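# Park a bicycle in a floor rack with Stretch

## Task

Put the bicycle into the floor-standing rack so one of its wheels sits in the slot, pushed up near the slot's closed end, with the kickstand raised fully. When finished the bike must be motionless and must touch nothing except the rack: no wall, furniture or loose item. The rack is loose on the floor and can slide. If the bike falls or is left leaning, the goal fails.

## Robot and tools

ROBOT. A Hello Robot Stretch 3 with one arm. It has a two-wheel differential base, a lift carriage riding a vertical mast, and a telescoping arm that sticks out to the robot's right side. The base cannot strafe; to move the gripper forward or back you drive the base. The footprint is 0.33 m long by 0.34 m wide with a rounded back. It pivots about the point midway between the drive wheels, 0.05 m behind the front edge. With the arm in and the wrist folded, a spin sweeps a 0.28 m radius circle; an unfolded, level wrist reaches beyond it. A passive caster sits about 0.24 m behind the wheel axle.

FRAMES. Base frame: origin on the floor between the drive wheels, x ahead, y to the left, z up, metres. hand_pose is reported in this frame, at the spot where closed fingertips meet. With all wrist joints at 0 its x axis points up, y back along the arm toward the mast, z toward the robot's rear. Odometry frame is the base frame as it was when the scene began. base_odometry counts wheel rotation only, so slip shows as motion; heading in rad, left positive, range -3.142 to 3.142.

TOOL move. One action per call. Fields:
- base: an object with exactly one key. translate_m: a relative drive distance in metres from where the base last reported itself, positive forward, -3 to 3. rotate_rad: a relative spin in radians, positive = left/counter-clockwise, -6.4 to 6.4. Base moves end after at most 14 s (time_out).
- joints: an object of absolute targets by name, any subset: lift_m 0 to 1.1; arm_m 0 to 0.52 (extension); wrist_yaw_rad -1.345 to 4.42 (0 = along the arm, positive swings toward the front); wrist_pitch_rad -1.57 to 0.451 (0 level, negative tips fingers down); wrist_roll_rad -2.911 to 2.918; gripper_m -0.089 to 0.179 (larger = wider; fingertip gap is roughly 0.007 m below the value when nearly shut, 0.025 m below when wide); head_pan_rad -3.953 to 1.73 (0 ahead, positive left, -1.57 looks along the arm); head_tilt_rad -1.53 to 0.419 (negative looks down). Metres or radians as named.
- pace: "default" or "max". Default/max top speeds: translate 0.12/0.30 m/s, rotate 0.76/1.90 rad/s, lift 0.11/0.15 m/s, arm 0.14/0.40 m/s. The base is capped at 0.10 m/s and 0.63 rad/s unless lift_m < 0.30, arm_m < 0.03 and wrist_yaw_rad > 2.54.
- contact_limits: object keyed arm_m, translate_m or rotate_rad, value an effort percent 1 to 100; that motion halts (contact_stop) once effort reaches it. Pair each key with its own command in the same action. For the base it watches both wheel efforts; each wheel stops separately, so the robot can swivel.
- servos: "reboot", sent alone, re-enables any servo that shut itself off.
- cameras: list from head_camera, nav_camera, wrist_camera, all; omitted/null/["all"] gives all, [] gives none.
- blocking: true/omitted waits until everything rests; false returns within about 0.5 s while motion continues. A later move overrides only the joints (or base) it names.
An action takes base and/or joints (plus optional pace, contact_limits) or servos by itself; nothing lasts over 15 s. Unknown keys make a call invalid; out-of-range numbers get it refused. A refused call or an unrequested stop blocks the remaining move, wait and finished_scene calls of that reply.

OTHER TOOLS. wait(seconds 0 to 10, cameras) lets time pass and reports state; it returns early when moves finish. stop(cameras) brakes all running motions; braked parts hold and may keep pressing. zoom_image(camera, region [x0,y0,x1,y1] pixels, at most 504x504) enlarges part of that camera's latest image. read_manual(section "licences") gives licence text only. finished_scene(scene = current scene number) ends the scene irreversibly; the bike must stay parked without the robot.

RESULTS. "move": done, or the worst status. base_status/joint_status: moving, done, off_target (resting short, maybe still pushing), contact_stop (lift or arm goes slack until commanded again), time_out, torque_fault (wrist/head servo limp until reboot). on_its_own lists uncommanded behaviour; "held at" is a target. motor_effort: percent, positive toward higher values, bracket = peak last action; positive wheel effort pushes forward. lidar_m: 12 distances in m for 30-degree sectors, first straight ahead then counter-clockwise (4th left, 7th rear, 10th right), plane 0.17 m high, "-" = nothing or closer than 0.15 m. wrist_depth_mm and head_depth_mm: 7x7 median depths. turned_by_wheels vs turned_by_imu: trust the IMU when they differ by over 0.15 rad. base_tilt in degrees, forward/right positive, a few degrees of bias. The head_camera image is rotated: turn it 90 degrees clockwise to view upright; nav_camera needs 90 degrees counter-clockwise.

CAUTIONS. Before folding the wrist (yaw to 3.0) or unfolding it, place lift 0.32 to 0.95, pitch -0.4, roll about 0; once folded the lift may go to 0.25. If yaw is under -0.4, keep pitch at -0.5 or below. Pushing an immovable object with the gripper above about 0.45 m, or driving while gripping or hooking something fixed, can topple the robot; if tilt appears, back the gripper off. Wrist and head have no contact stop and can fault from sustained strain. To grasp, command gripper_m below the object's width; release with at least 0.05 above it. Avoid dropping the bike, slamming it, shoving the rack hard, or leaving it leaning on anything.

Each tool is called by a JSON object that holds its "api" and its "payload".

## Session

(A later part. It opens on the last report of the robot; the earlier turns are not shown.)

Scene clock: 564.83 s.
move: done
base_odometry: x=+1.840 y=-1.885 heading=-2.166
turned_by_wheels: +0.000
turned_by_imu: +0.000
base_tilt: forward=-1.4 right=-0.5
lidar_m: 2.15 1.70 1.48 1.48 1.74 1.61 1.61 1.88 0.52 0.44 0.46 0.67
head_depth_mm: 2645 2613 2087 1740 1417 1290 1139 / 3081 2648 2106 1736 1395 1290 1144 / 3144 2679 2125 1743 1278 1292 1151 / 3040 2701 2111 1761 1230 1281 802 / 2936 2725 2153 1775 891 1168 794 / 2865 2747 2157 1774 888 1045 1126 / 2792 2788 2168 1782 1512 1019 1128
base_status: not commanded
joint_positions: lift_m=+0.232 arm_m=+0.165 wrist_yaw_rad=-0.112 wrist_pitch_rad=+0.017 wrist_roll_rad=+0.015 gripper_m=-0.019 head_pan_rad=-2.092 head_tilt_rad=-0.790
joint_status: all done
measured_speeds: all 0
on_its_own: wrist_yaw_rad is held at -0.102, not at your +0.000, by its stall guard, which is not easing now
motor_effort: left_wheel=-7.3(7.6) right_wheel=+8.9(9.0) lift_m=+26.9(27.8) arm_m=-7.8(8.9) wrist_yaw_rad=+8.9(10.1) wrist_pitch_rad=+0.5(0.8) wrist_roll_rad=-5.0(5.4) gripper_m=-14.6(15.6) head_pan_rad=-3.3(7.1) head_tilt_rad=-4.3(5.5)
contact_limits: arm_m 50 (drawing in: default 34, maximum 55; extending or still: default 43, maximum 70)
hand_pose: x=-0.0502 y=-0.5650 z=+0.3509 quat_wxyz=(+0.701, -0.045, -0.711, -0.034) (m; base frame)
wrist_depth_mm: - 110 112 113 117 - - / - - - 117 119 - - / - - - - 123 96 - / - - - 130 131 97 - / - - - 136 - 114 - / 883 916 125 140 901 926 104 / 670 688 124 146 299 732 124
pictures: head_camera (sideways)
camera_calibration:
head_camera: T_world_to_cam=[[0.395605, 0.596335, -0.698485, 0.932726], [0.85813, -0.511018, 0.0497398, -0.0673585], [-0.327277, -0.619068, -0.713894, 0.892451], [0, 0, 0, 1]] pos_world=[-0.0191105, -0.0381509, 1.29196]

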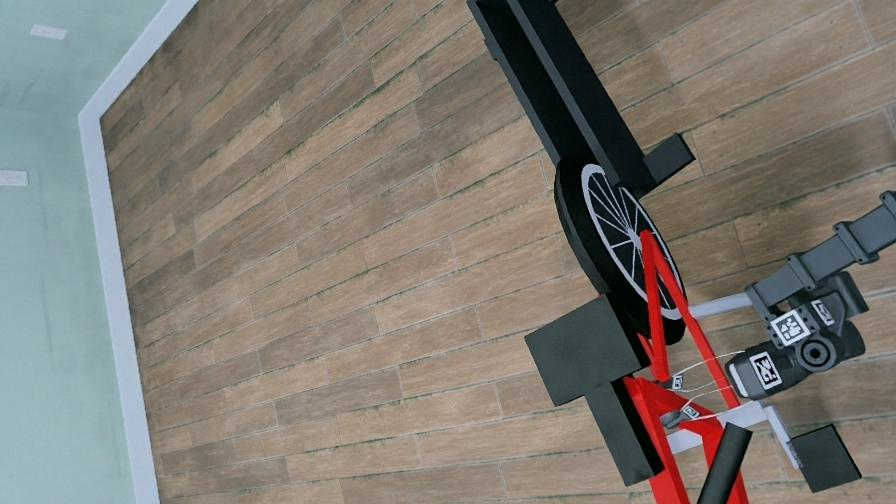

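{"api": "move", "payload": {"base": {"translate_m": -0.1}, "contact_limits": {"translate_m": 50}, "cameras": ["head_camera", "nav_camera"]}}

{"api": "zoom_image", "payload": {"camera": "head_camera", "region": [480, 0, 896, 416]}}

Scene clock: 574.60 s.
move: done
base_odometry: x=+1.896 y=-1.803 heading=-2.164
turned_by_wheels: +0.002
turned_by_imu: +0.046
base_tilt: forward=-1.3 right=-0.4
lidar_m: 2.24 1.68 1.51 1.51 1.71 1.52 1.52 1.83 0.57 0.51 0.47 0.74
head_depth_mm: 2695 2627 2095 1728 1402 1290 1140 / 3070 2652 2112 1735 1372 1290 1146 / 3065 2700 2102 1742 1487 1280 1150 / 2978 2698 2133 1754 1496 1252 794 / 2900 2718 2146 1762 1500 1123 797 / 2840 2742 2153 1783 871 934 1123 / 2766 2770 2182 1790 1522 1025 1122
base_status: done
joint_positions: lift_m=+0.232 arm_m=+0.165 wrist_yaw_rad=+0.013 wrist_pitch_rad=+0.016 wrist_roll_rad=+0.015 gripper_m=-0.019 head_pan_rad=-2.092 head_tilt_rad=-0.790
joint_status: not commanded
measured_speeds: all 0
on_its_own: wrist_yaw_rad is held at -0.102, not at your +0.000, by its stall guard, which is still easing; left_wheel is at rest, and its effort (+24.4) is outside its rest range (-21 to +21); right_wheel is at rest, and its effort (-45.2) is outside its rest range (-21 to +21)
motor_effort: left_wheel=+24.4(25.1) right_wheel=-45.2(46.5) lift_m=+30.7(31.0) arm_m=-12.1(12.4) wrist_yaw_rad=-98.0(99.0) wrist_pitch_rad=+0.4(1.1) wrist_roll_rad=-5.4(5.6) gripper_m=-18.5(18.7) head_pan_rad=-3.5(4.1) head_tilt_rad=-4.2(5.3)
contact_limits: arm_m 50 (drawing in: default 34, maximum 55; extending or still: default 43, maximum 70); translate_m 50 (maximum 100)
hand_pose: x=-0.0180 y=-0.5666 z=+0.3508 quat_wxyz=(+0.702, -0.001, -0.712, +0.010) (m; base frame)
wrist_depth_mm: 120 116 112 110 - - - / - - 117 113 - - - / - - - 119 - - - / - - - 124 82 - - / - - 136 153 - - - / 887 982 140 136 879 86 - / 209 116 148 124 672 89 137
pictures: head_camera (sideways), nav_camera (sideways)
camera_calibration:
head_camera: T_world_to_cam=[[0.395702, 0.596271, -0.698485, 0.932725], [0.858047, -0.511158, 0.0497398, -0.067358], [-0.327377, -0.619014, -0.713894, 0.892452], [0, 0, 0, 1]] pos_world=[-0.0191167, -0.0381468, 1.29196]
nav_camera: T_world_to_cam=[[-0.351743, -0.62112, 0.700348, -0.865527], [-0.886575, 0.461159, -0.0362837, 0.105196], [-0.300436, -0.633674, -0.712879, 0.885655], [0, 0, 0, 1]] pos_world=[0.0549036, -0.0248921, 1.24135]

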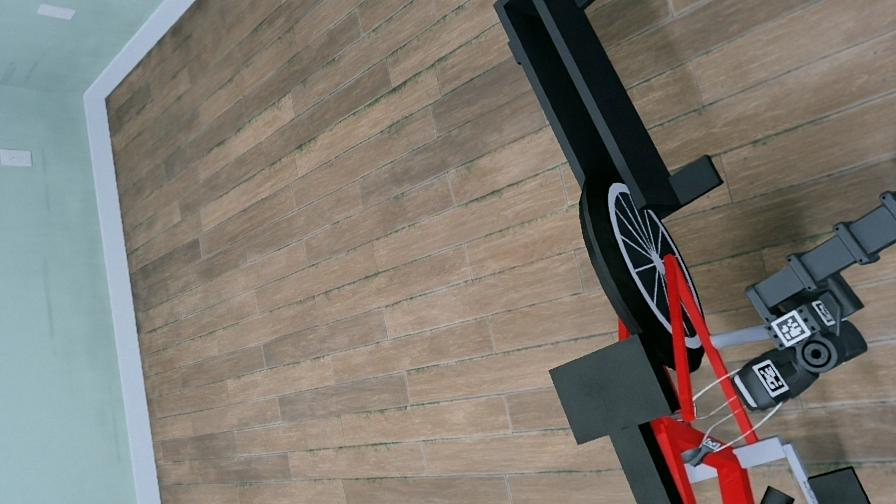

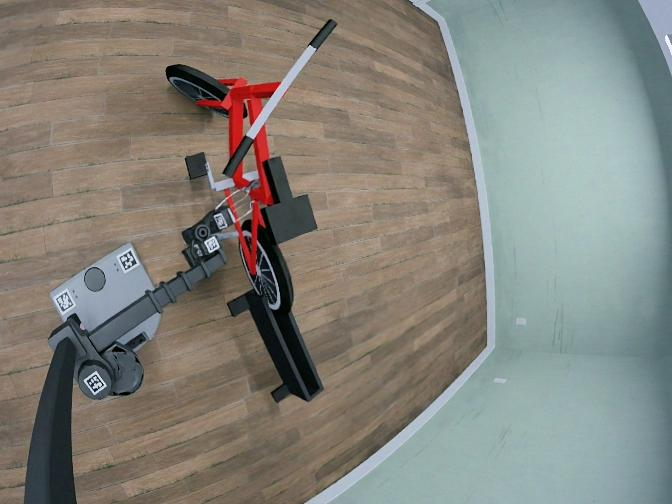

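Scaled by 1.212 from the camera's 896x504 image, which has a finer 1280x720 frame.

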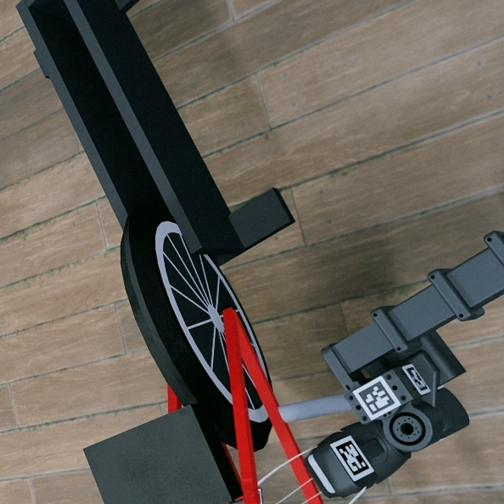

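{"api": "zoom_image", "payload": {"camera": "head_camera", "region": [560, 130, 740, 310]}}

Scaled by 2.800 from the camera's 896x504 image, which has a finer 1280x720 frame.

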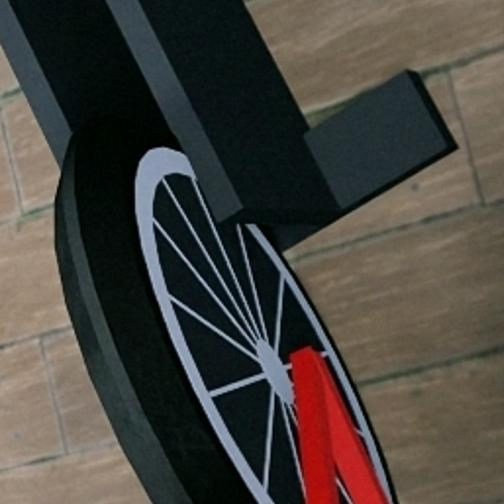

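{"api": "move", "payload": {"base": {"rotate_rad": -0.046}, "joints": {"wrist_yaw_rad": 0.0}, "cameras": ["wrist_camera"]}}

Scene clock: 602.93 s.
move: off_target
base_odometry: x=+1.896 y=-1.803 heading=-2.209
turned_by_wheels: -0.044
turned_by_imu: -0.035
base_tilt: forward=-1.3 right=-0.4
lidar_m: 2.23 1.72 1.51 1.51 1.73 1.52 1.52 1.79 0.57 0.51 0.47 0.73
head_depth_mm: 2560 2532 2104 1728 1411 1285 1142 / 3022 2640 2100 1733 1383 1295 1141 / 3083 2665 2112 1754 1368 1277 1144 / 3005 2706 2138 1742 1499 1280 811 / 2912 2733 2146 1761 1500 1117 806 / 2837 2758 2156 1779 870 952 1119 / 2762 2753 2163 1786 1519 948 1126
base_status: rotate_rad off_target (by the wheels' count: -0.044 of -0.046)
joint_positions: lift_m=+0.232 arm_m=+0.165 wrist_yaw_rad=+0.105 wrist_pitch_rad=+0.014 wrist_roll_rad=+0.016 gripper_m=-0.019 head_pan_rad=-2.092 head_tilt_rad=-0.790
joint_status: wrist_yaw_rad off_target (ended at +0.105, target +0.000)
measured_speeds: all 0
on_its_own: left_wheel is at rest, and its effort (+25.6) is outside its rest range (-21 to +21); right_wheel is at rest, and its effort (-42.7) is outside its rest range (-21 to +21); wrist_yaw_rad is at rest, and its effort (-91.5) is outside its rest range (-9 to +9)
motor_effort: left_wheel=+25.6(26.2) right_wheel=-42.7(44.1) lift_m=+34.4(34.6) arm_m=+8.0(20.2) wrist_yaw_rad=-91.5(94.1) wrist_pitch_rad=+1.1(1.2) wrist_roll_rad=-5.4(5.9) gripper_m=-17.5(17.7) head_pan_rad=-3.1(4.3) head_tilt_rad=-4.4(5.0)
contact_limits: arm_m 50 (drawing in: default 34, maximum 55; extending or still: default 43, maximum 70)
hand_pose: x=+0.0054 y=-0.5652 z=+0.3502 quat_wxyz=(+0.700, +0.033, -0.712, +0.041) (m; base frame)
wrist_depth_mm: 122 117 111 107 - - - / - - 116 108 - - - / - - - 117 162 - - / - - - 122 79 - - / - - 136 134 - - - / 884 960 139 137 886 82 - / 208 112 148 126 638 84 136
pictures: wrist_camera
camera_calibration:
wrist_camera: T_world_to_cam=[[-0.993949, -0.106289, 0.0277147, -0.0673019], [-0.0398879, 0.114172, -0.99266, 0.45965], [0.102345, -0.987759, -0.117721, -0.355673], [0, 0, 0, 1]] pos_world=[-0.0121589, -0.410951, 0.416272]

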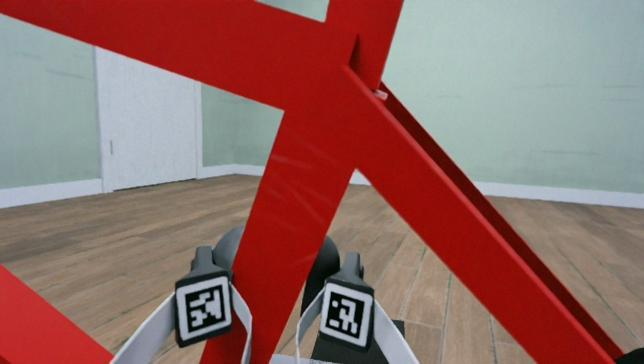

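{"api": "move", "payload": {"joints": {"gripper_m": 0.075}, "cameras": ["wrist_camera"]}}

Scene clock: 606.47 s.
move: done
base_odometry: x=+1.896 y=-1.803 heading=-2.210
turned_by_wheels: -0.001
turned_by_imu: -0.002
base_tilt: forward=-1.3 right=-0.5
lidar_m: 2.23 1.72 1.51 1.51 1.74 1.52 1.52 0.79 0.53 0.49 0.47 0.72
head_depth_mm: 2522 2533 2079 1734 1390 1287 1143 / 3021 2659 2109 1728 1367 1287 1144 / 3119 2660 2101 1756 1399 1276 1146 / 3023 2713 2127 1758 1494 1254 828 / 2911 2705 2134 1760 1497 1099 805 / 2848 2732 2148 1777 1508 817 1120 / 2774 2764 2165 1779 1512 904 1123
base_status: not commanded
joint_positions: lift_m=+0.232 arm_m=+0.165 wrist_yaw_rad=+0.205 wrist_pitch_rad=+0.001 wrist_roll_rad=+0.007 gripper_m=+0.075 head_pan_rad=-2.092 head_tilt_rad=-0.791
joint_status: all done
measured_speeds: all 0
on_its_own: wrist_yaw_rad is held at +0.175, not at your +0.000, by its stall guard, which is still easing
motor_effort: left_wheel=+6.4(6.7) right_wheel=-8.8(9.4) lift_m=+34.2(34.9) arm_m=+8.0(8.3) wrist_yaw_rad=-26.5(28.5) wrist_pitch_rad=+3.5(4.0) wrist_roll_rad=-2.4(6.0) gripper_m=-2.6(79.2) head_pan_rad=-3.2(3.9) head_tilt_rad=-4.3(4.9)
contact_limits: arm_m 50 (drawing in: default 34, maximum 55; extending or still: default 43, maximum 70)
hand_pose: x=+0.0307 y=-0.5608 z=+0.3469 quat_wxyz=(+0.701, +0.072, -0.706, +0.072) (m; base frame)
wrist_depth_mm: 91 85 81 76 - - - / - 89 84 - - - - / - - - - 128 - - / - - - - - - - / - - 103 - - 135 - / 803 122 126 103 - - 852 / 197 116 122 288 - - 141
pictures: wrist_camera
camera_calibration:
wrist_camera: T_world_to_cam=[[-0.977991, -0.205372, 0.0368236, -0.100815], [-0.0625448, 0.120193, -0.990778, 0.460334], [0.199052, -0.971275, -0.130392, -0.343696], [0, 0, 0, 1]] pos_world=[-0.00139126, -0.409857, 0.414986]

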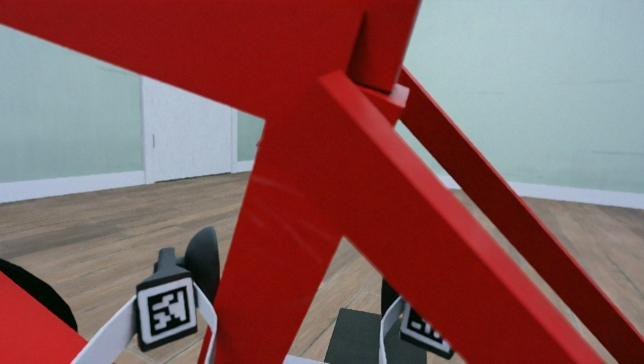

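{"api": "move", "payload": {"base": {"translate_m": 0.04}, "joints": {"arm_m": 0.125, "wrist_yaw_rad": 0.0, "gripper_m": 0.1}, "cameras": ["wrist_camera", "head_camera"]}}

Scene clock: 612.13 s.
move: done
base_odometry: x=+1.873 y=-1.835 heading=-2.210
turned_by_wheels: +0.000
turned_by_imu: +0.000
base_tilt: forward=-1.3 right=-0.5
lidar_m: 2.19 1.71 1.50 1.50 1.76 1.56 1.56 0.80 0.53 0.48 0.46 0.69
head_depth_mm: 2576 2542 2097 1733 1410 1286 1142 / 3024 2656 2100 1739 1383 1286 1143 / 3076 2685 2121 1747 1381 1284 1145 / 3020 2701 2124 1752 1496 1259 777 / 2932 2717 2135 1767 1498 1109 787 / 2846 2756 2152 1772 1506 911 1123 / 2773 2751 2172 1781 1515 941 1103
base_status: done
joint_positions: lift_m=+0.232 arm_m=+0.125 wrist_yaw_rad=+0.005 wrist_pitch_rad=-0.012 wrist_roll_rad=+0.009 gripper_m=+0.100 head_pan_rad=-2.092 head_tilt_rad=-0.791
joint_status: all done
measured_speeds: all 0
motor_effort: left_wheel=+2.9(19.1) right_wheel=+0.6(18.9) lift_m=+33.0(34.0) arm_m=-15.3(21.4) wrist_yaw_rad=-4.2(50.4) wrist_pitch_rad=+6.1(9.2) wrist_roll_rad=-3.0(6.4) gripper_m=+0.3(74.7) head_pan_rad=-3.8(3.8) head_tilt_rad=-4.3(4.7)
hand_pose: x=-0.0202 y=-0.5259 z=+0.3435 quat_wxyz=(+0.704, +0.006, -0.710, -0.003) (m; base frame)
wrist_depth_mm: 111 109 108 108 - - - / - - 114 112 - - - / - - - 119 - - - / - - - 126 86 - - / - - 143 - 90 - - / 860 122 147 348 130 97 942 / 200 119 164 313 129 105 153
pictures: head_camera (sideways), wrist_camera
camera_calibration:
head_camera: T_world_to_cam=[[0.396056, 0.596646, -0.697963, 0.932044], [0.857942, -0.511334, 0.049728, -0.0673419], [-0.327222, -0.618507, -0.714405, 0.893115], [0, 0, 0, 1]] pos_world=[-0.0191195, -0.0381363, 1.29193]
wrist_camera: T_world_to_cam=[[-0.999354, -0.00732294, 0.0351839, -0.0390314], [-0.0358712, 0.143615, -0.988983, 0.461757], [0.00218934, -0.989607, -0.143785, -0.309069], [0, 0, 0, 1]] pos_world=[-0.0217658, -0.372458, 0.413603]

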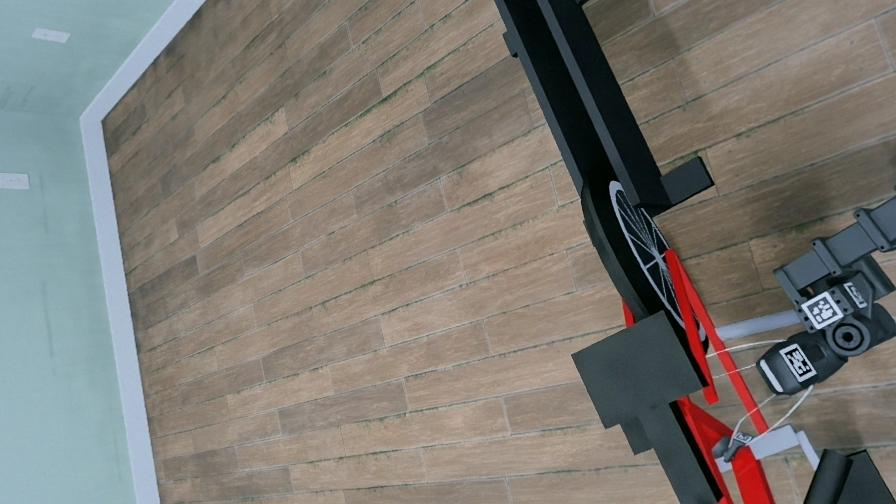

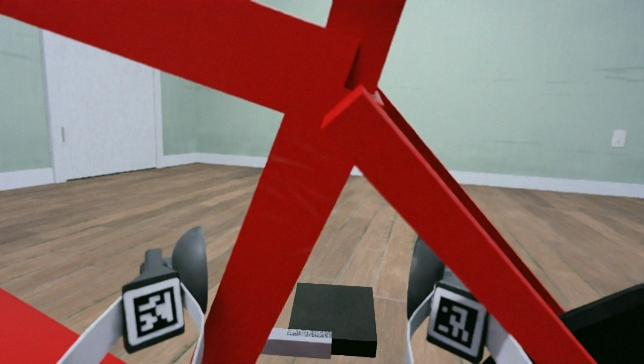

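{"api": "move", "payload": {"base": {"translate_m": 0.012}, "joints": {"lift_m": 0.242}, "cameras": []}}

{"api": "move", "payload": {"joints": {"gripper_m": -0.03}, "cameras": ["wrist_camera"]}}

{"api": "move", "payload": {"joints": {"lift_m": 0.272}, "cameras": ["wrist_camera", "head_camera"]}}

Scene clock: 620.10 s.
move: done
base_odometry: x=+1.865 y=-1.844 heading=-2.210
turned_by_wheels: +0.000
turned_by_imu: +0.000
base_tilt: forward=-1.4 right=-0.4
lidar_m: 2.18 1.70 1.49 1.50 1.75 1.57 1.57 0.80 0.52 0.46 0.46 0.68
head_depth_mm: 2604 2566 2083 1726 1397 1285 1142 / 3062 2659 2093 1747 1384 1290 1148 / 3086 2680 2101 1744 1388 1289 1147 / 3020 2691 2132 1759 1490 1256 773 / 2911 2738 2142 1767 1504 1122 786 / 2844 2738 2155 1780 1510 918 1122 / 2797 2762 2159 1786 1513 933 1110
base_status: done
joint_positions: lift_m=+0.242 arm_m=+0.125 wrist_yaw_rad=+0.003 wrist_pitch_rad=-0.007 wrist_roll_rad=+0.006 gripper_m=+0.100 head_pan_rad=-2.092 head_tilt_rad=-0.791
joint_status: all done
measured_speeds: all 0
motor_effort: left_wheel=+1.8(7.5) right_wheel=+0.4(3.1) lift_m=+33.5(40.3) arm_m=-11.4(12.4) wrist_yaw_rad=-2.5(5.4) wrist_pitch_rad=+4.7(7.5) wrist_roll_rad=-2.4(3.3) gripper_m=+0.7(1.8) head_pan_rad=-3.5(3.8) head_tilt_rad=-4.3(4.7)
hand_pose: x=-0.0206 y=-0.5260 z=+0.3549 quat_wxyz=(+0.705, +0.004, -0.709, -0.002) (m; base frame)
wrist_depth_mm: 109 107 108 - 107 - - / - 114 113 111 - - - / - - - 117 - - - / - - - 125 84 - - / - - - 135 88 - - / 855 122 144 149 142 95 - / - 119 162 305 131 105 159
pictures: none
No camera images: "cameras" was empty.

Scene clock: 621.93 s.
move: done
base_odometry: x=+1.865 y=-1.844 heading=-2.210
turned_by_wheels: +0.000
turned_by_imu: +0.000
base_tilt: forward=-1.3 right=-0.4
lidar_m: 2.18 1.71 1.49 1.49 1.75 1.57 1.57 0.80 0.52 0.45 0.46 0.68
head_depth_mm: 2599 2575 2090 1738 1392 1287 1139 / 3044 2660 2111 1732 1380 1290 1143 / 3104 2684 2127 1750 1387 1294 1145 / 3024 2694 2132 1761 1495 1254 772 / 2912 2739 2151 1769 1502 1121 788 / 2883 2744 2146 1781 1504 909 1122 / 2779 2738 2167 1792 1515 1003 1111
base_status: not commanded
joint_positions: lift_m=+0.242 arm_m=+0.125 wrist_yaw_rad=+0.010 wrist_pitch_rad=-0.001 wrist_roll_rad=+0.010 gripper_m=-0.029 head_pan_rad=-2.092 head_tilt_rad=-0.791
joint_status: all done
measured_speeds: all 0
motor_effort: left_wheel=+1.6(2.3) right_wheel=-3.0(3.2) lift_m=+20.9(33.1) arm_m=-9.5(12.1) wrist_yaw_rad=-8.5(12.5) wrist_pitch_rad=+4.2(4.9) wrist_roll_rad=-3.4(3.9) gripper_m=-18.1(94.4) head_pan_rad=-3.0(3.8) head_tilt_rad=-4.6(4.7)
hand_pose: x=-0.0189 y=-0.5262 z=+0.3563 quat_wxyz=(+0.704, +0.004, -0.710, +0.003) (m; base frame)
wrist_depth_mm: 110 107 109 - 106 - - / - 114 112 110 - - - / - - - 117 171 - - / - - - 124 83 - - / - - - 133 87 - - / 873 887 125 140 131 93 - / 210 673 126 152 122 100 159
pictures: wrist_camera
camera_calibration:
wrist_camera: T_world_to_cam=[[-0.999366, -0.0118663, 0.0335642, -0.0400337], [-0.0348435, 0.132682, -0.990546, 0.469339], [0.0073007, -0.991088, -0.133012, -0.31202], [0, 0, 0, 1]] pos_world=[-0.0213769, -0.371987, 0.424743]

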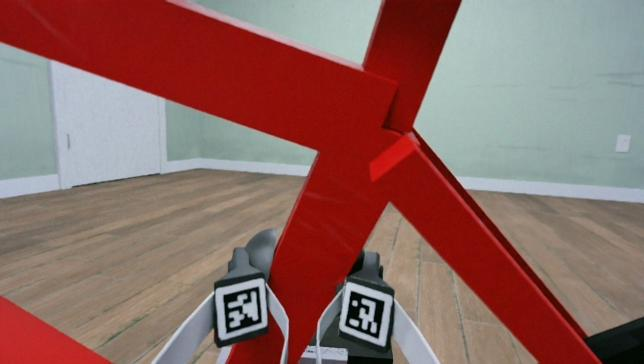

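Scene clock: 623.00 s.
move: done
base_odometry: x=+1.865 y=-1.844 heading=-2.210
turned_by_wheels: +0.000
turned_by_imu: +0.000
base_tilt: forward=-1.3 right=-0.4
lidar_m: 2.19 1.70 1.49 1.49 1.75 1.57 1.57 0.72 0.52 0.45 0.45 0.68
head_depth_mm: 2586 2578 2078 1725 1410 1281 1140 / 3078 2635 2093 1742 1385 1291 1146 / 3117 2679 2122 1745 1383 1292 1147 / 3046 2693 2123 1760 1504 1256 752 / 2972 2709 2119 1766 1501 1116 752 / 2847 2735 2159 1775 1505 906 1124 / 2780 2776 2152 1782 1516 1003 1110
base_status: not commanded
joint_positions: lift_m=+0.272 arm_m=+0.125 wrist_yaw_rad=+0.008 wrist_pitch_rad=-0.094 wrist_roll_rad=+0.015 gripper_m=-0.029 head_pan_rad=-2.092 head_tilt_rad=-0.791
joint_status: all done
measured_speeds: all 0
on_its_own: wrist_pitch_rad is at rest, and its effort (+21.2) is outside its rest range (-8 to +12)
motor_effort: left_wheel=+1.7(2.2) right_wheel=-3.0(3.3) lift_m=+44.0(46.2) arm_m=-8.5(9.8) wrist_yaw_rad=-6.6(10.3) wrist_pitch_rad=+21.2(21.4) wrist_roll_rad=-5.4(5.4) gripper_m=-17.4(19.1) head_pan_rad=-2.8(3.8) head_tilt_rad=-3.6(4.9)
hand_pose: x=-0.0195 y=-0.5228 z=+0.3627 quat_wxyz=(+0.701, +0.036, -0.711, -0.031) (m; base frame)
wrist_depth_mm: - 103 - - 98 - - / 109 107 105 106 106 - - / - - 112 111 166 - - / - - - 118 120 - - / - - - 133 85 - - / 772 780 126 140 121 197 855 / 214 613 123 158 120 99 171
pictures: head_camera (sideways), wrist_camera
camera_calibration:
head_camera: T_world_to_cam=[[0.396056, 0.596646, -0.697963, 0.932044], [0.857942, -0.511334, 0.049728, -0.0673419], [-0.327222, -0.618507, -0.714405, 0.893115], [0, 0, 0, 1]] pos_world=[-0.0191195, -0.0381363, 1.29193]
wrist_camera: T_world_to_cam=[[-0.999524, -0.0123626, 0.0282562, -0.0391168], [-0.0303074, 0.223816, -0.97416, 0.516988], [0.00571898, -0.974553, -0.224085, -0.266198], [0, 0, 0, 1]] pos_world=[-0.0219072, -0.375618, 0.445084]

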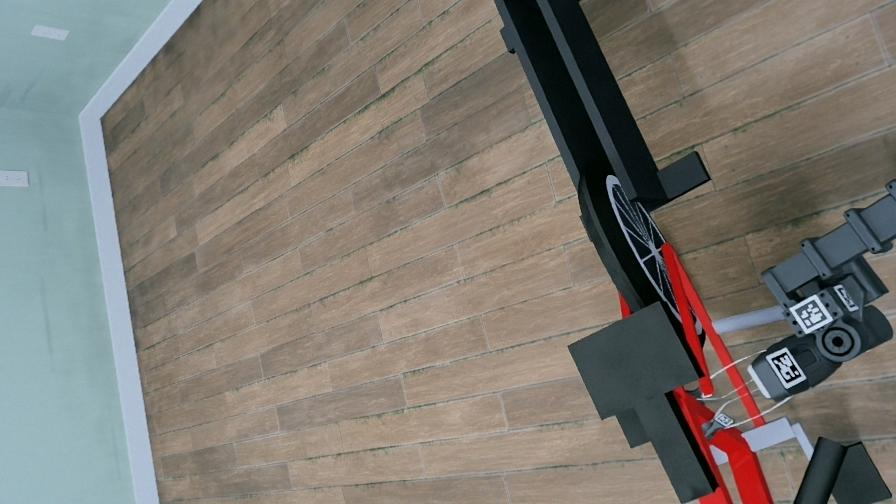

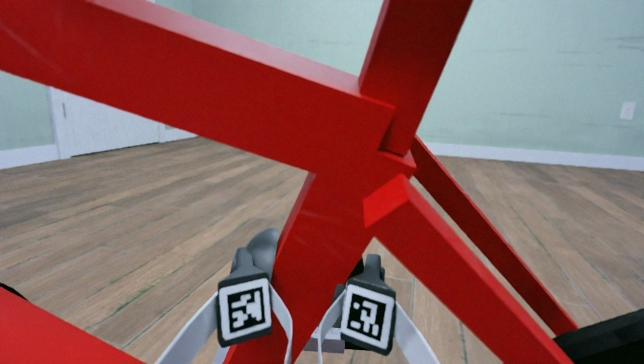

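{"api": "move", "payload": {"joints": {"lift_m": 0.243}, "cameras": []}}

{"api": "move", "payload": {"joints": {"gripper_m": 0.10}, "cameras": []}}

{"api": "move", "payload": {"joints": {"arm_m": 0.0}, "cameras": []}}

{"api": "move", "payload": {"joints": {"lift_m": 0.90, "head_pan_rad": -1.7, "head_tilt_rad": -0.75}, "cameras": ["head_camera"]}}

Scene clock: 643.97 s.
move: done
base_odometry: x=+1.865 y=-1.844 heading=-2.210
turned_by_wheels: +0.000
turned_by_imu: +0.000
base_tilt: forward=-1.3 right=-0.5
lidar_m: 2.18 1.70 1.50 1.50 1.76 1.57 1.57 0.80 0.52 0.45 0.45 0.68
head_depth_mm: 2601 2570 2096 1725 1398 1284 1139 / 3052 2663 2092 1739 1381 1291 1144 / 3106 2692 2117 1745 1382 1290 1146 / 2997 2716 2124 1759 1491 1262 770 / 2937 2712 2143 1766 1496 1123 785 / 2893 2743 2148 1776 1511 912 1124 / 2775 2785 2168 1782 1510 1002 1108
base_status: not commanded
joint_positions: lift_m=+0.243 arm_m=+0.125 wrist_yaw_rad=+0.011 wrist_pitch_rad=+0.004 wrist_roll_rad=+0.016 gripper_m=-0.029 head_pan_rad=-2.092 head_tilt_rad=-0.791
joint_status: all done
measured_speeds: all 0
motor_effort: left_wheel=+1.3(2.0) right_wheel=-3.1(3.2) lift_m=+15.3(44.4) arm_m=-4.5(6.8) wrist_yaw_rad=-8.9(10.2) wrist_pitch_rad=+2.9(21.2) wrist_roll_rad=-5.4(5.7) gripper_m=-17.3(17.9) head_pan_rad=-3.2(4.2) head_tilt_rad=-4.3(4.9)
hand_pose: x=-0.0187 y=-0.5263 z=+0.3586 quat_wxyz=(+0.702, +0.003, -0.713, +0.005) (m; base frame)
wrist_depth_mm: 110 109 - - 106 - - / - 115 113 112 115 - - / - - 119 118 - - - / - - - 124 85 - - / - - - 134 88 - - / 882 901 125 140 132 94 - / 212 716 122 154 122 99 159
pictures: none
No camera images: "cameras" was empty.

Scene clock: 645.80 s.
move: done
base_odometry: x=+1.865 y=-1.844 heading=-2.210
turned_by_wheels: +0.000
turned_by_imu: +0.000
base_tilt: forward=-1.3 right=-0.5
lidar_m: 2.18 1.71 1.49 1.50 1.76 1.57 1.57 0.80 0.52 0.45 0.46 0.68
head_depth_mm: 2600 2580 2091 1721 1395 1288 1139 / 3085 2675 2097 1733 1386 1289 1141 / 3106 2682 2118 1743 1384 1286 1146 / 3023 2704 2124 1759 1499 1260 770 / 2914 2714 2130 1763 1503 1119 786 / 2850 2754 2164 1786 1506 915 1125 / 2786 2738 2166 1786 1515 930 1107
base_status: not commanded
joint_positions: lift_m=+0.243 arm_m=+0.125 wrist_yaw_rad=+0.005 wrist_pitch_rad=-0.002 wrist_roll_rad=+0.006 gripper_m=+0.100 head_pan_rad=-2.092 head_tilt_rad=-0.791
joint_status: all done
measured_speeds: all 0
motor_effort: left_wheel=+1.9(2.3) right_wheel=-3.0(3.2) lift_m=+19.9(19.9) arm_m=-3.1(5.1) wrist_yaw_rad=-3.6(10.5) wrist_pitch_rad=+4.1(4.3) wrist_roll_rad=-2.2(5.8) gripper_m=+1.9(79.6) head_pan_rad=-3.2(4.2) head_tilt_rad=-3.8(5.0)
hand_pose: x=-0.0201 y=-0.5262 z=+0.3572 quat_wxyz=(+0.705, +0.003, -0.709, +0.001) (m; base frame)
wrist_depth_mm: 109 108 109 - 106 - - / - 114 112 112 - - - / - - 118 117 - - - / - - - 125 84 - - / - - - 133 88 - - / 857 122 145 146 133 94 - / 201 119 162 302 128 102 162
pictures: none
No camera images: "cameras" was empty.

Scene clock: 647.97 s.
move: done
base_odometry: x=+1.865 y=-1.844 heading=-2.210
turned_by_wheels: +0.000
turned_by_imu: +0.000
base_tilt: forward=-1.4 right=-0.5
lidar_m: 2.18 1.70 1.49 1.50 1.76 1.57 1.57 0.80 0.52 0.45 0.45 0.68
head_depth_mm: 2601 2578 2085 1730 1395 1281 1140 / 3078 2648 2104 1741 1381 1289 1145 / 3116 2700 2124 1741 1382 1291 1150 / 3019 2702 2125 1751 1498 1259 1152 / 2954 2725 2152 1770 1493 1102 1134 / 2865 2739 2166 1776 1514 940 1144 / 2784 2781 2174 1779 1513 1003 1103
base_status: not commanded
joint_positions: lift_m=+0.243 arm_m=+0.000 wrist_yaw_rad=+0.002 wrist_pitch_rad=-0.004 wrist_roll_rad=+0.005 gripper_m=+0.100 head_pan_rad=-2.092 head_tilt_rad=-0.791
joint_status: all done
measured_speeds: all 0
motor_effort: left_wheel=+1.5(2.1) right_wheel=-2.7(3.6) lift_m=+25.8(26.5) arm_m=-15.1(24.3) wrist_yaw_rad=-2.0(17.0) wrist_pitch_rad=+4.6(8.1) wrist_roll_rad=-2.1(2.5) gripper_m=+1.2(3.0) head_pan_rad=-3.6(4.1) head_tilt_rad=-3.7(4.8)
hand_pose: x=-0.0209 y=-0.4011 z=+0.3565 quat_wxyz=(+0.705, +0.003, -0.709, -0.001) (m; base frame)
wrist_depth_mm: - - - 218 218 - - / - - - - - - - / - - - 238 - - - / - - - 256 320 - - / 294 - - - 317 333 263 / 389 122 302 434 142 269 264 / - 119 327 636 131 119 283
pictures: none
No camera images: "cameras" was empty.

Scene clock: 654.77 s.
move: done
base_odometry: x=+1.865 y=-1.844 heading=-2.210
turned_by_wheels: +0.000
turned_by_imu: +0.000
base_tilt: forward=-1.3 right=-0.5
lidar_m: 2.18 1.70 1.49 1.50 1.76 1.57 1.57 0.80 0.53 0.45 0.45 0.68
head_depth_mm: 2841 2830 2203 1799 - - - / 2858 2891 2219 1856 - - - / 2862 2883 2217 1773 - - 1121 / 2913 2906 2244 1910 - - 1128 / 2908 2941 2268 1936 1441 1099 1152 / 2943 2982 2270 1740 1551 1048 1134 / 2963 2999 2299 1849 1560 950 1177
base_status: not commanded
joint_positions: lift_m=+0.900 arm_m=+0.000 wrist_yaw_rad=-0.001 wrist_pitch_rad=-0.003 wrist_roll_rad=+0.006 gripper_m=+0.100 head_pan_rad=-1.708 head_tilt_rad=-0.754
joint_status: all done
measured_speeds: all 0
motor_effort: left_wheel=+1.3(2.2) right_wheel=-2.6(3.1) lift_m=+35.1(42.7) arm_m=+14.6(16.8) wrist_yaw_rad=+0.5(2.9) wrist_pitch_rad=+4.3(11.8) wrist_roll_rad=-2.1(2.5) gripper_m=+0.1(1.1) head_pan_rad=+4.8(8.6) head_tilt_rad=+2.0(3.9)
hand_pose: x=-0.0216 y=-0.4011 z=+1.0138 quat_wxyz=(+0.705, +0.001, -0.709, -0.002) (m; base frame)
wrist_depth_mm: - - - - - - - / - - - - - - - / - - - - - - - / - - - - - - - / - - - - - - - / - 122 - - 142 - - / - 121 - - 131 119 -
pictures: head_camera (sideways)
camera_calibration:
head_camera: T_world_to_cam=[[0.140288, 0.675841, -0.723573, 0.966979], [0.98724, -0.151088, 0.0502872, -0.0688609], [-0.0753373, -0.721395, -0.688413, 0.857774], [0, 0, 0, 1]] pos_world=[-0.00305099, -0.0451341, 1.29365]

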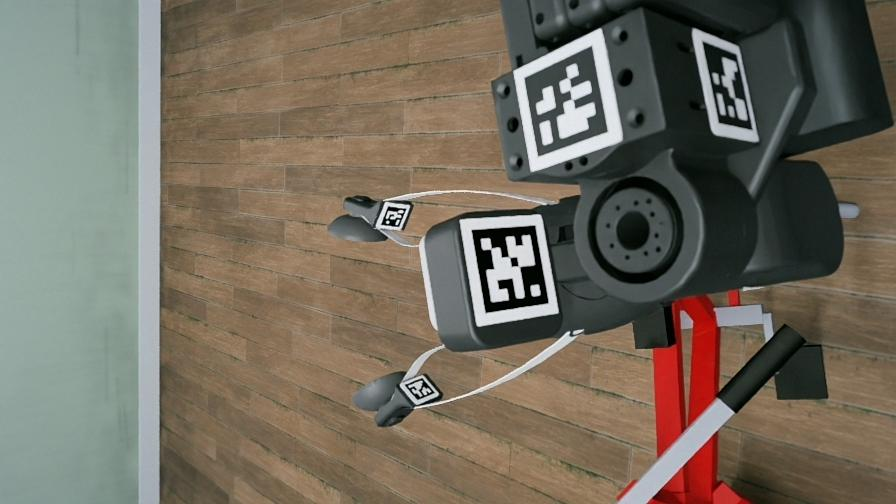

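{"api": "move", "payload": {"joints": {"arm_m": 0.335}, "cameras": []}}

{"api": "move", "payload": {"joints": {"wrist_pitch_rad": -1.57, "wrist_roll_rad": 1.57, "gripper_m": 0.14}, "cameras": ["head_camera", "wrist_camera"]}}

Scene clock: 661.80 s.
move: done
base_odometry: x=+1.865 y=-1.844 heading=-2.210
turned_by_wheels: +0.000
turned_by_imu: +0.000
base_tilt: forward=-1.4 right=-0.5
lidar_m: 2.18 1.71 1.50 1.50 1.75 1.57 1.57 0.80 0.53 0.45 0.45 0.68
head_depth_mm: 2820 2849 2252 - - 1170 1153 / 2827 2845 298 1712 1496 1210 1156 / 2883 373 370 1813 1525 1050 1142 / 2863 440 2040 1817 1538 1112 1167 / 2916 438 490 1832 1544 1090 1150 / 2951 665 2283 1843 1545 1052 1130 / 2969 3004 2287 1868 1546 950 1178
base_status: not commanded
joint_positions: lift_m=+0.900 arm_m=+0.335 wrist_yaw_rad=-0.001 wrist_pitch_rad=-0.003 wrist_roll_rad=+0.005 gripper_m=+0.100 head_pan_rad=-1.708 head_tilt_rad=-0.754
joint_status: all done
measured_speeds: all 0
motor_effort: left_wheel=+2.0(2.2) right_wheel=-2.8(3.1) lift_m=+34.3(36.3) arm_m=+15.4(24.5) wrist_yaw_rad=+0.6(2.2) wrist_pitch_rad=+4.3(4.6) wrist_roll_rad=-1.9(2.3) gripper_m=+0.2(1.1) head_pan_rad=+4.0(4.6) head_tilt_rad=+2.1(2.5)
hand_pose: x=-0.0216 y=-0.7361 z=+1.0138 quat_wxyz=(+0.706, +0.001, -0.709, -0.002) (m; base frame)
wrist_depth_mm: - - - - - - - / - - - - - - - / - - - - - - - / - - - - - - - / - - - - - - - / - 122 - - 142 - - / - 122 - - 131 119 -
pictures: none
No camera images: "cameras" was empty.

Scene clock: 663.43 s.
move: done
base_odometry: x=+1.865 y=-1.844 heading=-2.210
turned_by_wheels: +0.000
turned_by_imu: +0.000
base_tilt: forward=-1.3 right=-0.4
lidar_m: 2.18 1.70 1.49 1.50 1.76 1.57 1.58 0.80 0.53 0.45 0.46 0.68
head_depth_mm: 2811 2850 2278 - - 1166 1152 / 2843 2863 298 1701 1486 1206 1152 / 2889 373 370 1805 1524 1051 1145 / 2892 439 505 1784 868 1109 1166 / 2885 438 463 537 1513 1089 1152 / 2944 2967 2278 1832 1541 1050 1136 / 2958 2995 2304 1851 1556 951 1179
base_status: not commanded
joint_positions: lift_m=+0.900 arm_m=+0.335 wrist_yaw_rad=-0.001 wrist_pitch_rad=-1.546 wrist_roll_rad=+1.564 gripper_m=+0.140 head_pan_rad=-1.708 head_tilt_rad=-0.754
joint_status: all done
joint sent to its limit — wrist_pitch_rad, lower limit.
measured_speeds: all 0
motor_effort: left_wheel=+1.5(1.9) right_wheel=-3.0(3.0) lift_m=+33.3(34.7) arm_m=+14.6(16.2) wrist_yaw_rad=+1.8(1.9) wrist_pitch_rad=-1.8(3.7) wrist_roll_rad=+2.0(2.6) gripper_m=+0.9(81.2) head_pan_rad=+4.2(4.8) head_tilt_rad=+2.2(2.4)
hand_pose: x=-0.0215 y=-0.4619 z=+0.7819 quat_wxyz=(+0.002, +0.002, -0.716, -0.699) (m; base frame)
wrist_depth_mm: 880 862 894 896 875 887 887 / 893 884 905 406 923 797 912 / 899 923 695 402 909 769 905 / 934 939 913 917 915 772 771 / 944 941 949 960 945 961 968 / 942 137 977 967 987 143 984 / 109 991 - - - 116 -
pictures: head_camera (sideways), wrist_camera
camera_calibration:
head_camera: T_world_to_cam=[[0.140172, 0.675739, -0.723691, 0.967133], [0.987264, -0.150935, 0.0502896, -0.0688643], [-0.0752475, -0.721523, -0.68829, 0.857612], [0, 0, 0, 1]] pos_world=[-0.00304456, -0.0451369, 1.29365]
wrist_camera: T_world_to_cam=[[-0.0491175, 0.99846, -0.0257752, 0.47737], [0.99031, 0.0520404, 0.128756, -0.00804006], [0.129899, -0.0192013, -0.991341, 0.931034], [0, 0, 0, 1]] pos_world=[-0.0895314, -0.458339, 0.936312]

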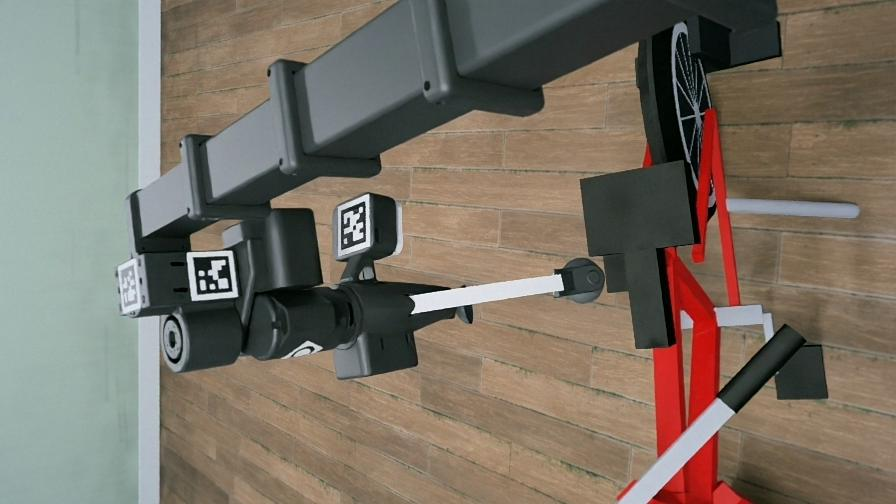

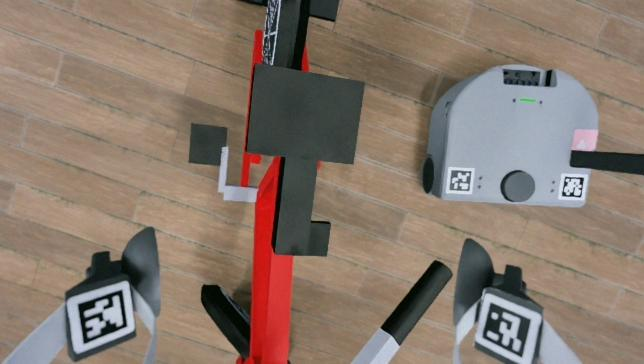

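{"api": "move", "payload": {"base": {"translate_m": 0.034}, "joints": {"arm_m": 0.362}, "cameras": []}}

{"api": "move", "payload": {"joints": {"lift_m": 0.70}, "cameras": ["head_camera", "wrist_camera"]}}

Scene clock: 679.97 s.
move: done
base_odometry: x=+1.845 y=-1.872 heading=-2.210
turned_by_wheels: +0.000
turned_by_imu: +0.000
base_tilt: forward=-1.3 right=-0.5
lidar_m: 2.15 1.69 1.48 1.49 1.75 1.61 1.60 0.81 0.52 0.45 0.46 0.66
head_depth_mm: 2849 2843 2261 - - 1214 1152 / 2874 2862 299 1723 1514 1107 1160 / 2836 385 335 1805 1528 1111 1143 / 2827 458 539 1820 1501 1249 1168 / 2923 459 500 1696 1509 1083 1125 / 2950 2850 2284 1827 1540 1043 1153 / 3016 2996 2293 1854 1560 940 1176
base_status: done
joint_positions: lift_m=+0.900 arm_m=+0.362 wrist_yaw_rad=-0.001 wrist_pitch_rad=-1.547 wrist_roll_rad=+1.564 gripper_m=+0.140 head_pan_rad=-1.708 head_tilt_rad=-0.754
joint_status: all done
measured_speeds: all 0
motor_effort: left_wheel=+1.8(6.9) right_wheel=+0.6(5.5) lift_m=+32.0(32.7) arm_m=+15.3(23.0) wrist_yaw_rad=+0.6(1.8) wrist_pitch_rad=-1.4(1.9) wrist_roll_rad=+1.6(2.0) gripper_m=+0.4(1.1) head_pan_rad=+4.3(4.6) head_tilt_rad=+1.9(2.3)
hand_pose: x=-0.0215 y=-0.4887 z=+0.7820 quat_wxyz=(+0.002, +0.002, -0.715, -0.699) (m; base frame)
wrist_depth_mm: 879 881 881 558 881 888 895 / 899 905 884 388 907 786 912 / 904 922 903 406 917 778 773 / 935 934 933 930 932 782 778 / 950 948 954 951 957 971 973 / 955 136 984 946 989 143 977 / 109 990 - - 342 116 -
pictures: none
No camera images: "cameras" was empty.

Scene clock: 682.63 s.
move: done
base_odometry: x=+1.845 y=-1.872 heading=-2.210
turned_by_wheels: +0.000
turned_by_imu: +0.000
base_tilt: forward=-1.4 right=-0.4
lidar_m: 2.15 1.69 1.48 1.49 1.75 1.60 1.61 0.81 0.52 0.45 0.46 0.66
head_depth_mm: 2836 2839 2191 1784 1510 1035 327 / 2854 2847 2203 1799 1453 373 361 / 2879 2898 2218 533 471 1018 1139 / 2913 2909 2249 602 1203 1247 1163 / 2927 2941 2267 629 1479 1083 1130 / 2986 2984 2293 1839 1545 1045 1156 / 2987 2988 2293 1855 1559 943 1178
base_status: not commanded
joint_positions: lift_m=+0.700 arm_m=+0.362 wrist_yaw_rad=-0.001 wrist_pitch_rad=-1.547 wrist_roll_rad=+1.564 gripper_m=+0.140 head_pan_rad=-1.708 head_tilt_rad=-0.754
joint_status: all done
measured_speeds: all 0
motor_effort: left_wheel=+1.9(2.7) right_wheel=+0.7(1.0) lift_m=+17.2(30.7) arm_m=+15.1(16.4) wrist_yaw_rad=+0.9(2.3) wrist_pitch_rad=-1.6(1.8) wrist_roll_rad=+1.5(1.9) gripper_m=-0.3(1.3) head_pan_rad=+3.7(4.6) head_tilt_rad=+2.2(2.6)
hand_pose: x=-0.0215 y=-0.4887 z=+0.5820 quat_wxyz=(+0.002, +0.002, -0.715, -0.699) (m; base frame)
wrist_depth_mm: 686 692 184 191 206 694 699 / 708 711 188 197 212 670 565 / 720 716 497 205 726 578 573 / 732 737 529 209 741 591 582 / 750 743 742 216 753 747 762 / 760 136 751 220 762 142 765 / 109 776 495 792 788 116 782
pictures: head_camera (sideways), wrist_camera
camera_calibration:
head_camera: T_world_to_cam=[[0.140171, 0.675737, -0.723693, 0.967136], [0.987264, -0.150934, 0.0502897, -0.0688644], [-0.0752475, -0.721525, -0.688288, 0.85761], [0, 0, 0, 1]] pos_world=[-0.00304454, -0.0451369, 1.29365]
wrist_camera: T_world_to_cam=[[-0.0487687, 0.998501, -0.0248468, 0.498421], [0.990327, 0.0515749, 0.128813, 0.0188409], [0.129902, -0.0183244, -0.991358, 0.732708], [0, 0, 0, 1]] pos_world=[-0.0895313, -0.485219, 0.736333]

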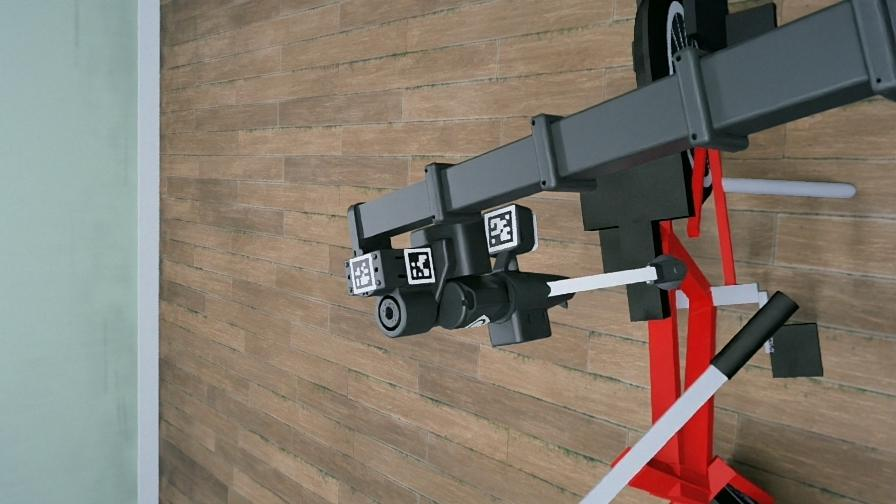

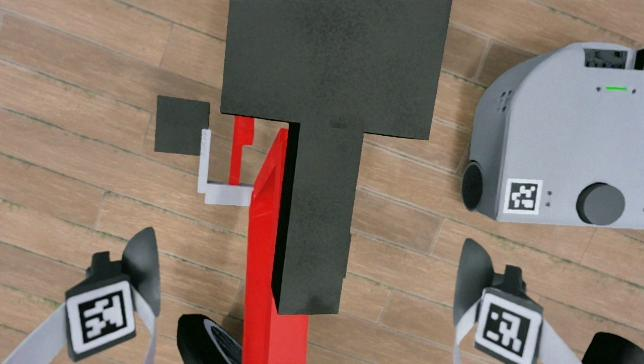

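{"api": "zoom_image", "payload": {"camera": "wrist_camera", "region": [150, 80, 470, 364]}}

Scaled by 1.575.

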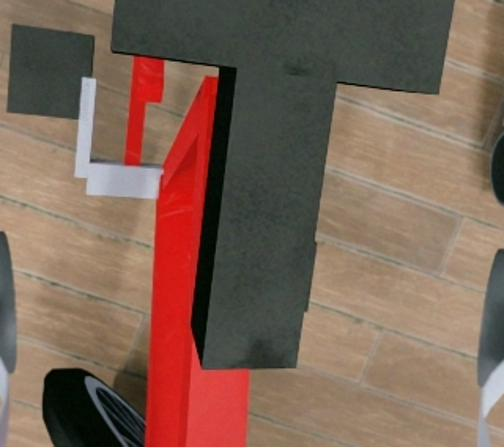

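{"api": "move", "payload": {"joints": {"arm_m": 0.330, "wrist_pitch_rad": -1.32, "gripper_m": 0.15}, "cameras": ["wrist_camera"]}}

{"api": "move", "payload": {"joints": {"lift_m": 0.615}, "cameras": ["head_camera", "wrist_camera"]}}

Scene clock: 698.33 s.
move: done
base_odometry: x=+1.845 y=-1.872 heading=-2.210
turned_by_wheels: +0.000
turned_by_imu: +0.000
base_tilt: forward=-1.3 right=-0.5
lidar_m: 2.15 1.69 1.48 1.49 1.75 1.60 1.60 0.81 0.52 0.45 0.46 0.66
head_depth_mm: 2827 2862 2189 1795 1515 1041 328 / 2832 2873 2212 1799 1423 372 360 / 2880 2889 2226 540 470 1112 1143 / 2923 2908 2255 579 855 1249 1163 / 2915 2951 2249 1694 1473 1077 1127 / 2969 2962 2270 1846 1550 1043 1158 / 3006 2980 2286 1857 1555 944 1179
base_status: not commanded
joint_positions: lift_m=+0.700 arm_m=+0.330 wrist_yaw_rad=-0.001 wrist_pitch_rad=-1.324 wrist_roll_rad=+1.565 gripper_m=+0.150 head_pan_rad=-1.708 head_tilt_rad=-0.754
joint_status: all done
measured_speeds: all 0
motor_effort: left_wheel=+2.1(2.3) right_wheel=+0.8(0.9) lift_m=+17.3(18.6) arm_m=-15.2(18.5) wrist_yaw_rad=+0.8(1.8) wrist_pitch_rad=+1.0(2.0) wrist_roll_rad=+1.8(1.8) gripper_m=+0.3(46.8) head_pan_rad=+4.4(4.6) head_tilt_rad=+1.7(2.3)
hand_pose: x=-0.0216 y=-0.5140 z=+0.5843 quat_wxyz=(+0.002, +0.001, -0.789, -0.615) (m; base frame)
wrist_depth_mm: 860 809 753 187 189 190 614 / 865 808 776 190 192 195 611 / 894 828 777 304 197 642 543 / 916 852 799 542 204 677 523 / 943 860 810 765 210 686 646 / 129 136 822 473 214 140 658 / 110 871 857 270 746 117 665
pictures: wrist_camera
camera_calibration:
wrist_camera: T_world_to_cam=[[-0.0484725, 0.96825, -0.245241, 0.636954], [0.990358, 0.0784906, 0.114146, 0.0422891], [0.129771, -0.237343, -0.962719, 0.605244], [0, 0, 0, 1]] pos_world=[-0.0895497, -0.476399, 0.73406]

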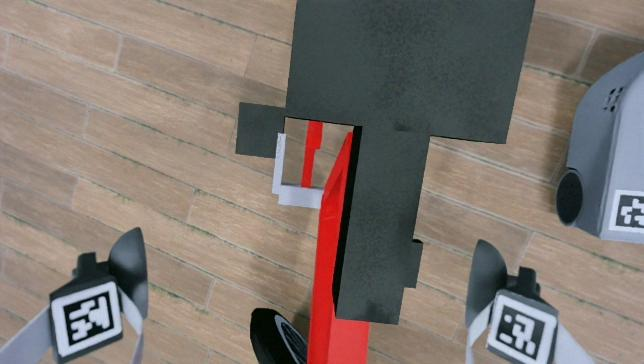

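Scene clock: 699.93 s.
move: done
base_odometry: x=+1.845 y=-1.872 heading=-2.210
turned_by_wheels: +0.000
turned_by_imu: +0.000
base_tilt: forward=-1.3 right=-0.5
lidar_m: 2.15 1.69 1.49 1.49 1.74 1.60 1.61 0.81 0.52 0.45 0.46 0.66
head_depth_mm: 2807 2838 2197 1789 1515 1182 1154 / 2865 2884 2205 1793 1513 483 413 / 2844 2878 2237 1814 566 820 1124 / 2885 2924 2235 674 699 1158 1165 / 2921 2925 2266 1839 1444 1076 1129 / 2954 2985 2272 1840 1554 1044 1154 / 3000 2998 2293 1861 1552 944 1179
base_status: not commanded
joint_positions: lift_m=+0.615 arm_m=+0.330 wrist_yaw_rad=-0.001 wrist_pitch_rad=-1.323 wrist_roll_rad=+1.565 gripper_m=+0.150 head_pan_rad=-1.708 head_tilt_rad=-0.754
joint_status: all done
measured_speeds: all 0
motor_effort: left_wheel=+1.7(2.4) right_wheel=+0.7(1.0) lift_m=+17.2(21.7) arm_m=-14.1(15.6) wrist_yaw_rad=+1.5(2.2) wrist_pitch_rad=+0.4(0.8) wrist_roll_rad=+1.3(1.8) gripper_m=+1.3(1.3) head_pan_rad=+4.5(5.0) head_tilt_rad=+1.7(2.3)
hand_pose: x=-0.0216 y=-0.5142 z=+0.4993 quat_wxyz=(+0.002, +0.001, -0.789, -0.615) (m; base frame)
wrist_depth_mm: 752 709 108 109 110 111 113 / 765 736 111 112 112 113 459 / 798 735 446 115 116 117 481 / 819 752 693 118 118 596 528 / 828 760 714 121 123 602 553 / 129 136 738 124 124 140 588 / 110 789 761 127 128 117 592
pictures: head_camera (sideways), wrist_camera
camera_calibration:
head_camera: T_world_to_cam=[[0.140171, 0.675732, -0.723698, 0.967142], [0.987264, -0.150934, 0.0502898, -0.0688645], [-0.0752481, -0.72153, -0.688282, 0.857603], [0, 0, 0, 1]] pos_world=[-0.00304455, -0.0451369, 1.29365]
wrist_camera: T_world_to_cam=[[-0.048473, 0.968045, -0.246048, 0.616621], [0.990359, 0.0785861, 0.11408, 0.0520861], [0.129771, -0.238146, -0.962521, 0.522886], [0, 0, 0, 1]] pos_world=[-0.0895497, -0.476487, 0.649065]

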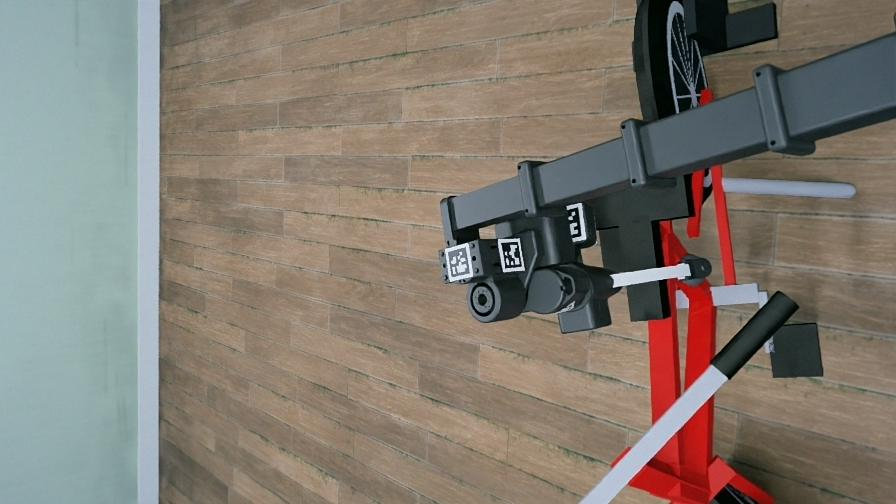

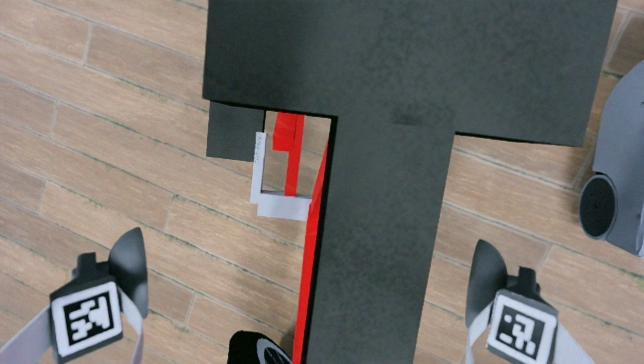

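{"api": "move", "payload": {"joints": {"arm_m": 0.318}, "cameras": []}}

{"api": "move", "payload": {"joints": {"lift_m": 0.572}, "cameras": ["wrist_camera"]}}

Scene clock: 705.20 s.
move: done
base_odometry: x=+1.845 y=-1.872 heading=-2.210
turned_by_wheels: +0.000
turned_by_imu: +0.000
base_tilt: forward=-1.3 right=-0.4
lidar_m: 2.15 1.70 1.49 1.49 1.74 1.60 1.61 0.81 0.52 0.45 0.46 0.66
head_depth_mm: 2798 2850 2188 1786 1511 1181 1129 / 2851 2835 2194 1802 1522 482 413 / 2859 2901 2227 1801 558 823 1138 / 2885 2915 2248 1817 642 1156 1170 / 2924 2962 2265 1825 1449 1079 1135 / 2949 2969 2269 1832 1550 1041 1157 / 2977 2981 2297 1861 1555 942 1177
base_status: not commanded
joint_positions: lift_m=+0.615 arm_m=+0.318 wrist_yaw_rad=-0.001 wrist_pitch_rad=-1.323 wrist_roll_rad=+1.565 gripper_m=+0.150 head_pan_rad=-1.708 head_tilt_rad=-0.754
joint_status: all done
measured_speeds: all 0
motor_effort: left_wheel=+2.1(2.2) right_wheel=+0.7(0.9) lift_m=+17.2(18.5) arm_m=-15.2(19.4) wrist_yaw_rad=+0.0(1.7) wrist_pitch_rad=+0.5(0.8) wrist_roll_rad=+1.3(1.9) gripper_m=+0.3(1.1) head_pan_rad=+4.0(4.4) head_tilt_rad=+1.7(2.4)
hand_pose: x=-0.0216 y=-0.5022 z=+0.4993 quat_wxyz=(+0.002, +0.001, -0.789, -0.615) (m; base frame)
wrist_depth_mm: 762 714 111 112 113 114 534 / 778 730 114 114 115 116 544 / 788 728 454 117 119 120 516 / 809 758 710 120 612 593 504 / 826 761 725 123 626 606 536 / 129 136 748 126 484 140 585 / 110 778 759 129 655 117 591
pictures: none
No camera images: "cameras" was empty.

Scene clock: 706.40 s.
move: done
base_odometry: x=+1.845 y=-1.872 heading=-2.210
turned_by_wheels: +0.000
turned_by_imu: +0.000
base_tilt: forward=-1.3 right=-0.5
lidar_m: 2.15 1.70 1.48 1.49 1.74 1.60 1.61 0.81 0.52 0.45 0.46 0.66
head_depth_mm: 2815 2855 2194 1800 1511 1178 1151 / 2835 2840 2222 1799 1523 1001 447 / 2883 2914 2219 1816 609 810 1122 / 2898 2920 2241 1826 664 1113 1160 / 2918 2953 2271 1839 1471 1082 1129 / 2951 2968 2268 1834 1543 1041 1159 / 3028 2992 2293 1856 1562 943 1181
base_status: not commanded
joint_positions: lift_m=+0.572 arm_m=+0.318 wrist_yaw_rad=-0.001 wrist_pitch_rad=-1.323 wrist_roll_rad=+1.565 gripper_m=+0.150 head_pan_rad=-1.708 head_tilt_rad=-0.754
joint_status: all done
measured_speeds: all 0
motor_effort: left_wheel=+1.9(2.5) right_wheel=+0.8(1.0) lift_m=+17.9(21.8) arm_m=-14.4(16.0) wrist_yaw_rad=+1.2(1.8) wrist_pitch_rad=+0.6(0.9) wrist_roll_rad=+1.6(1.8) gripper_m=+0.2(1.3) head_pan_rad=+4.6(4.6) head_tilt_rad=+2.4(2.6)
hand_pose: x=-0.0216 y=-0.5022 z=+0.4563 quat_wxyz=(+0.002, +0.001, -0.789, -0.615) (m; base frame)
wrist_depth_mm: - - - 73 - 74 75 / 721 73 74 74 75 76 76 / 729 686 - - 77 110 79 / 759 711 - 78 80 557 510 / 773 708 79 80 578 563 532 / 129 136 82 81 83 140 542 / 110 737 83 84 608 117 547
pictures: wrist_camera
camera_calibration:
wrist_camera: T_world_to_cam=[[-0.0484589, 0.968, -0.246228, 0.594532], [0.990359, 0.0785937, 0.114069, 0.0560609], [0.12977, -0.238327, -0.962476, 0.484237], [0, 0, 0, 1]] pos_world=[-0.0895497, -0.464506, 0.606062]

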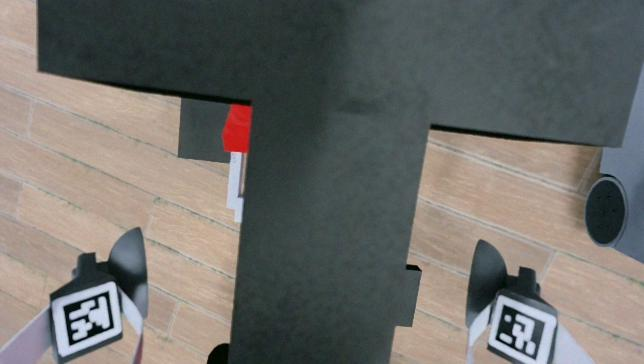

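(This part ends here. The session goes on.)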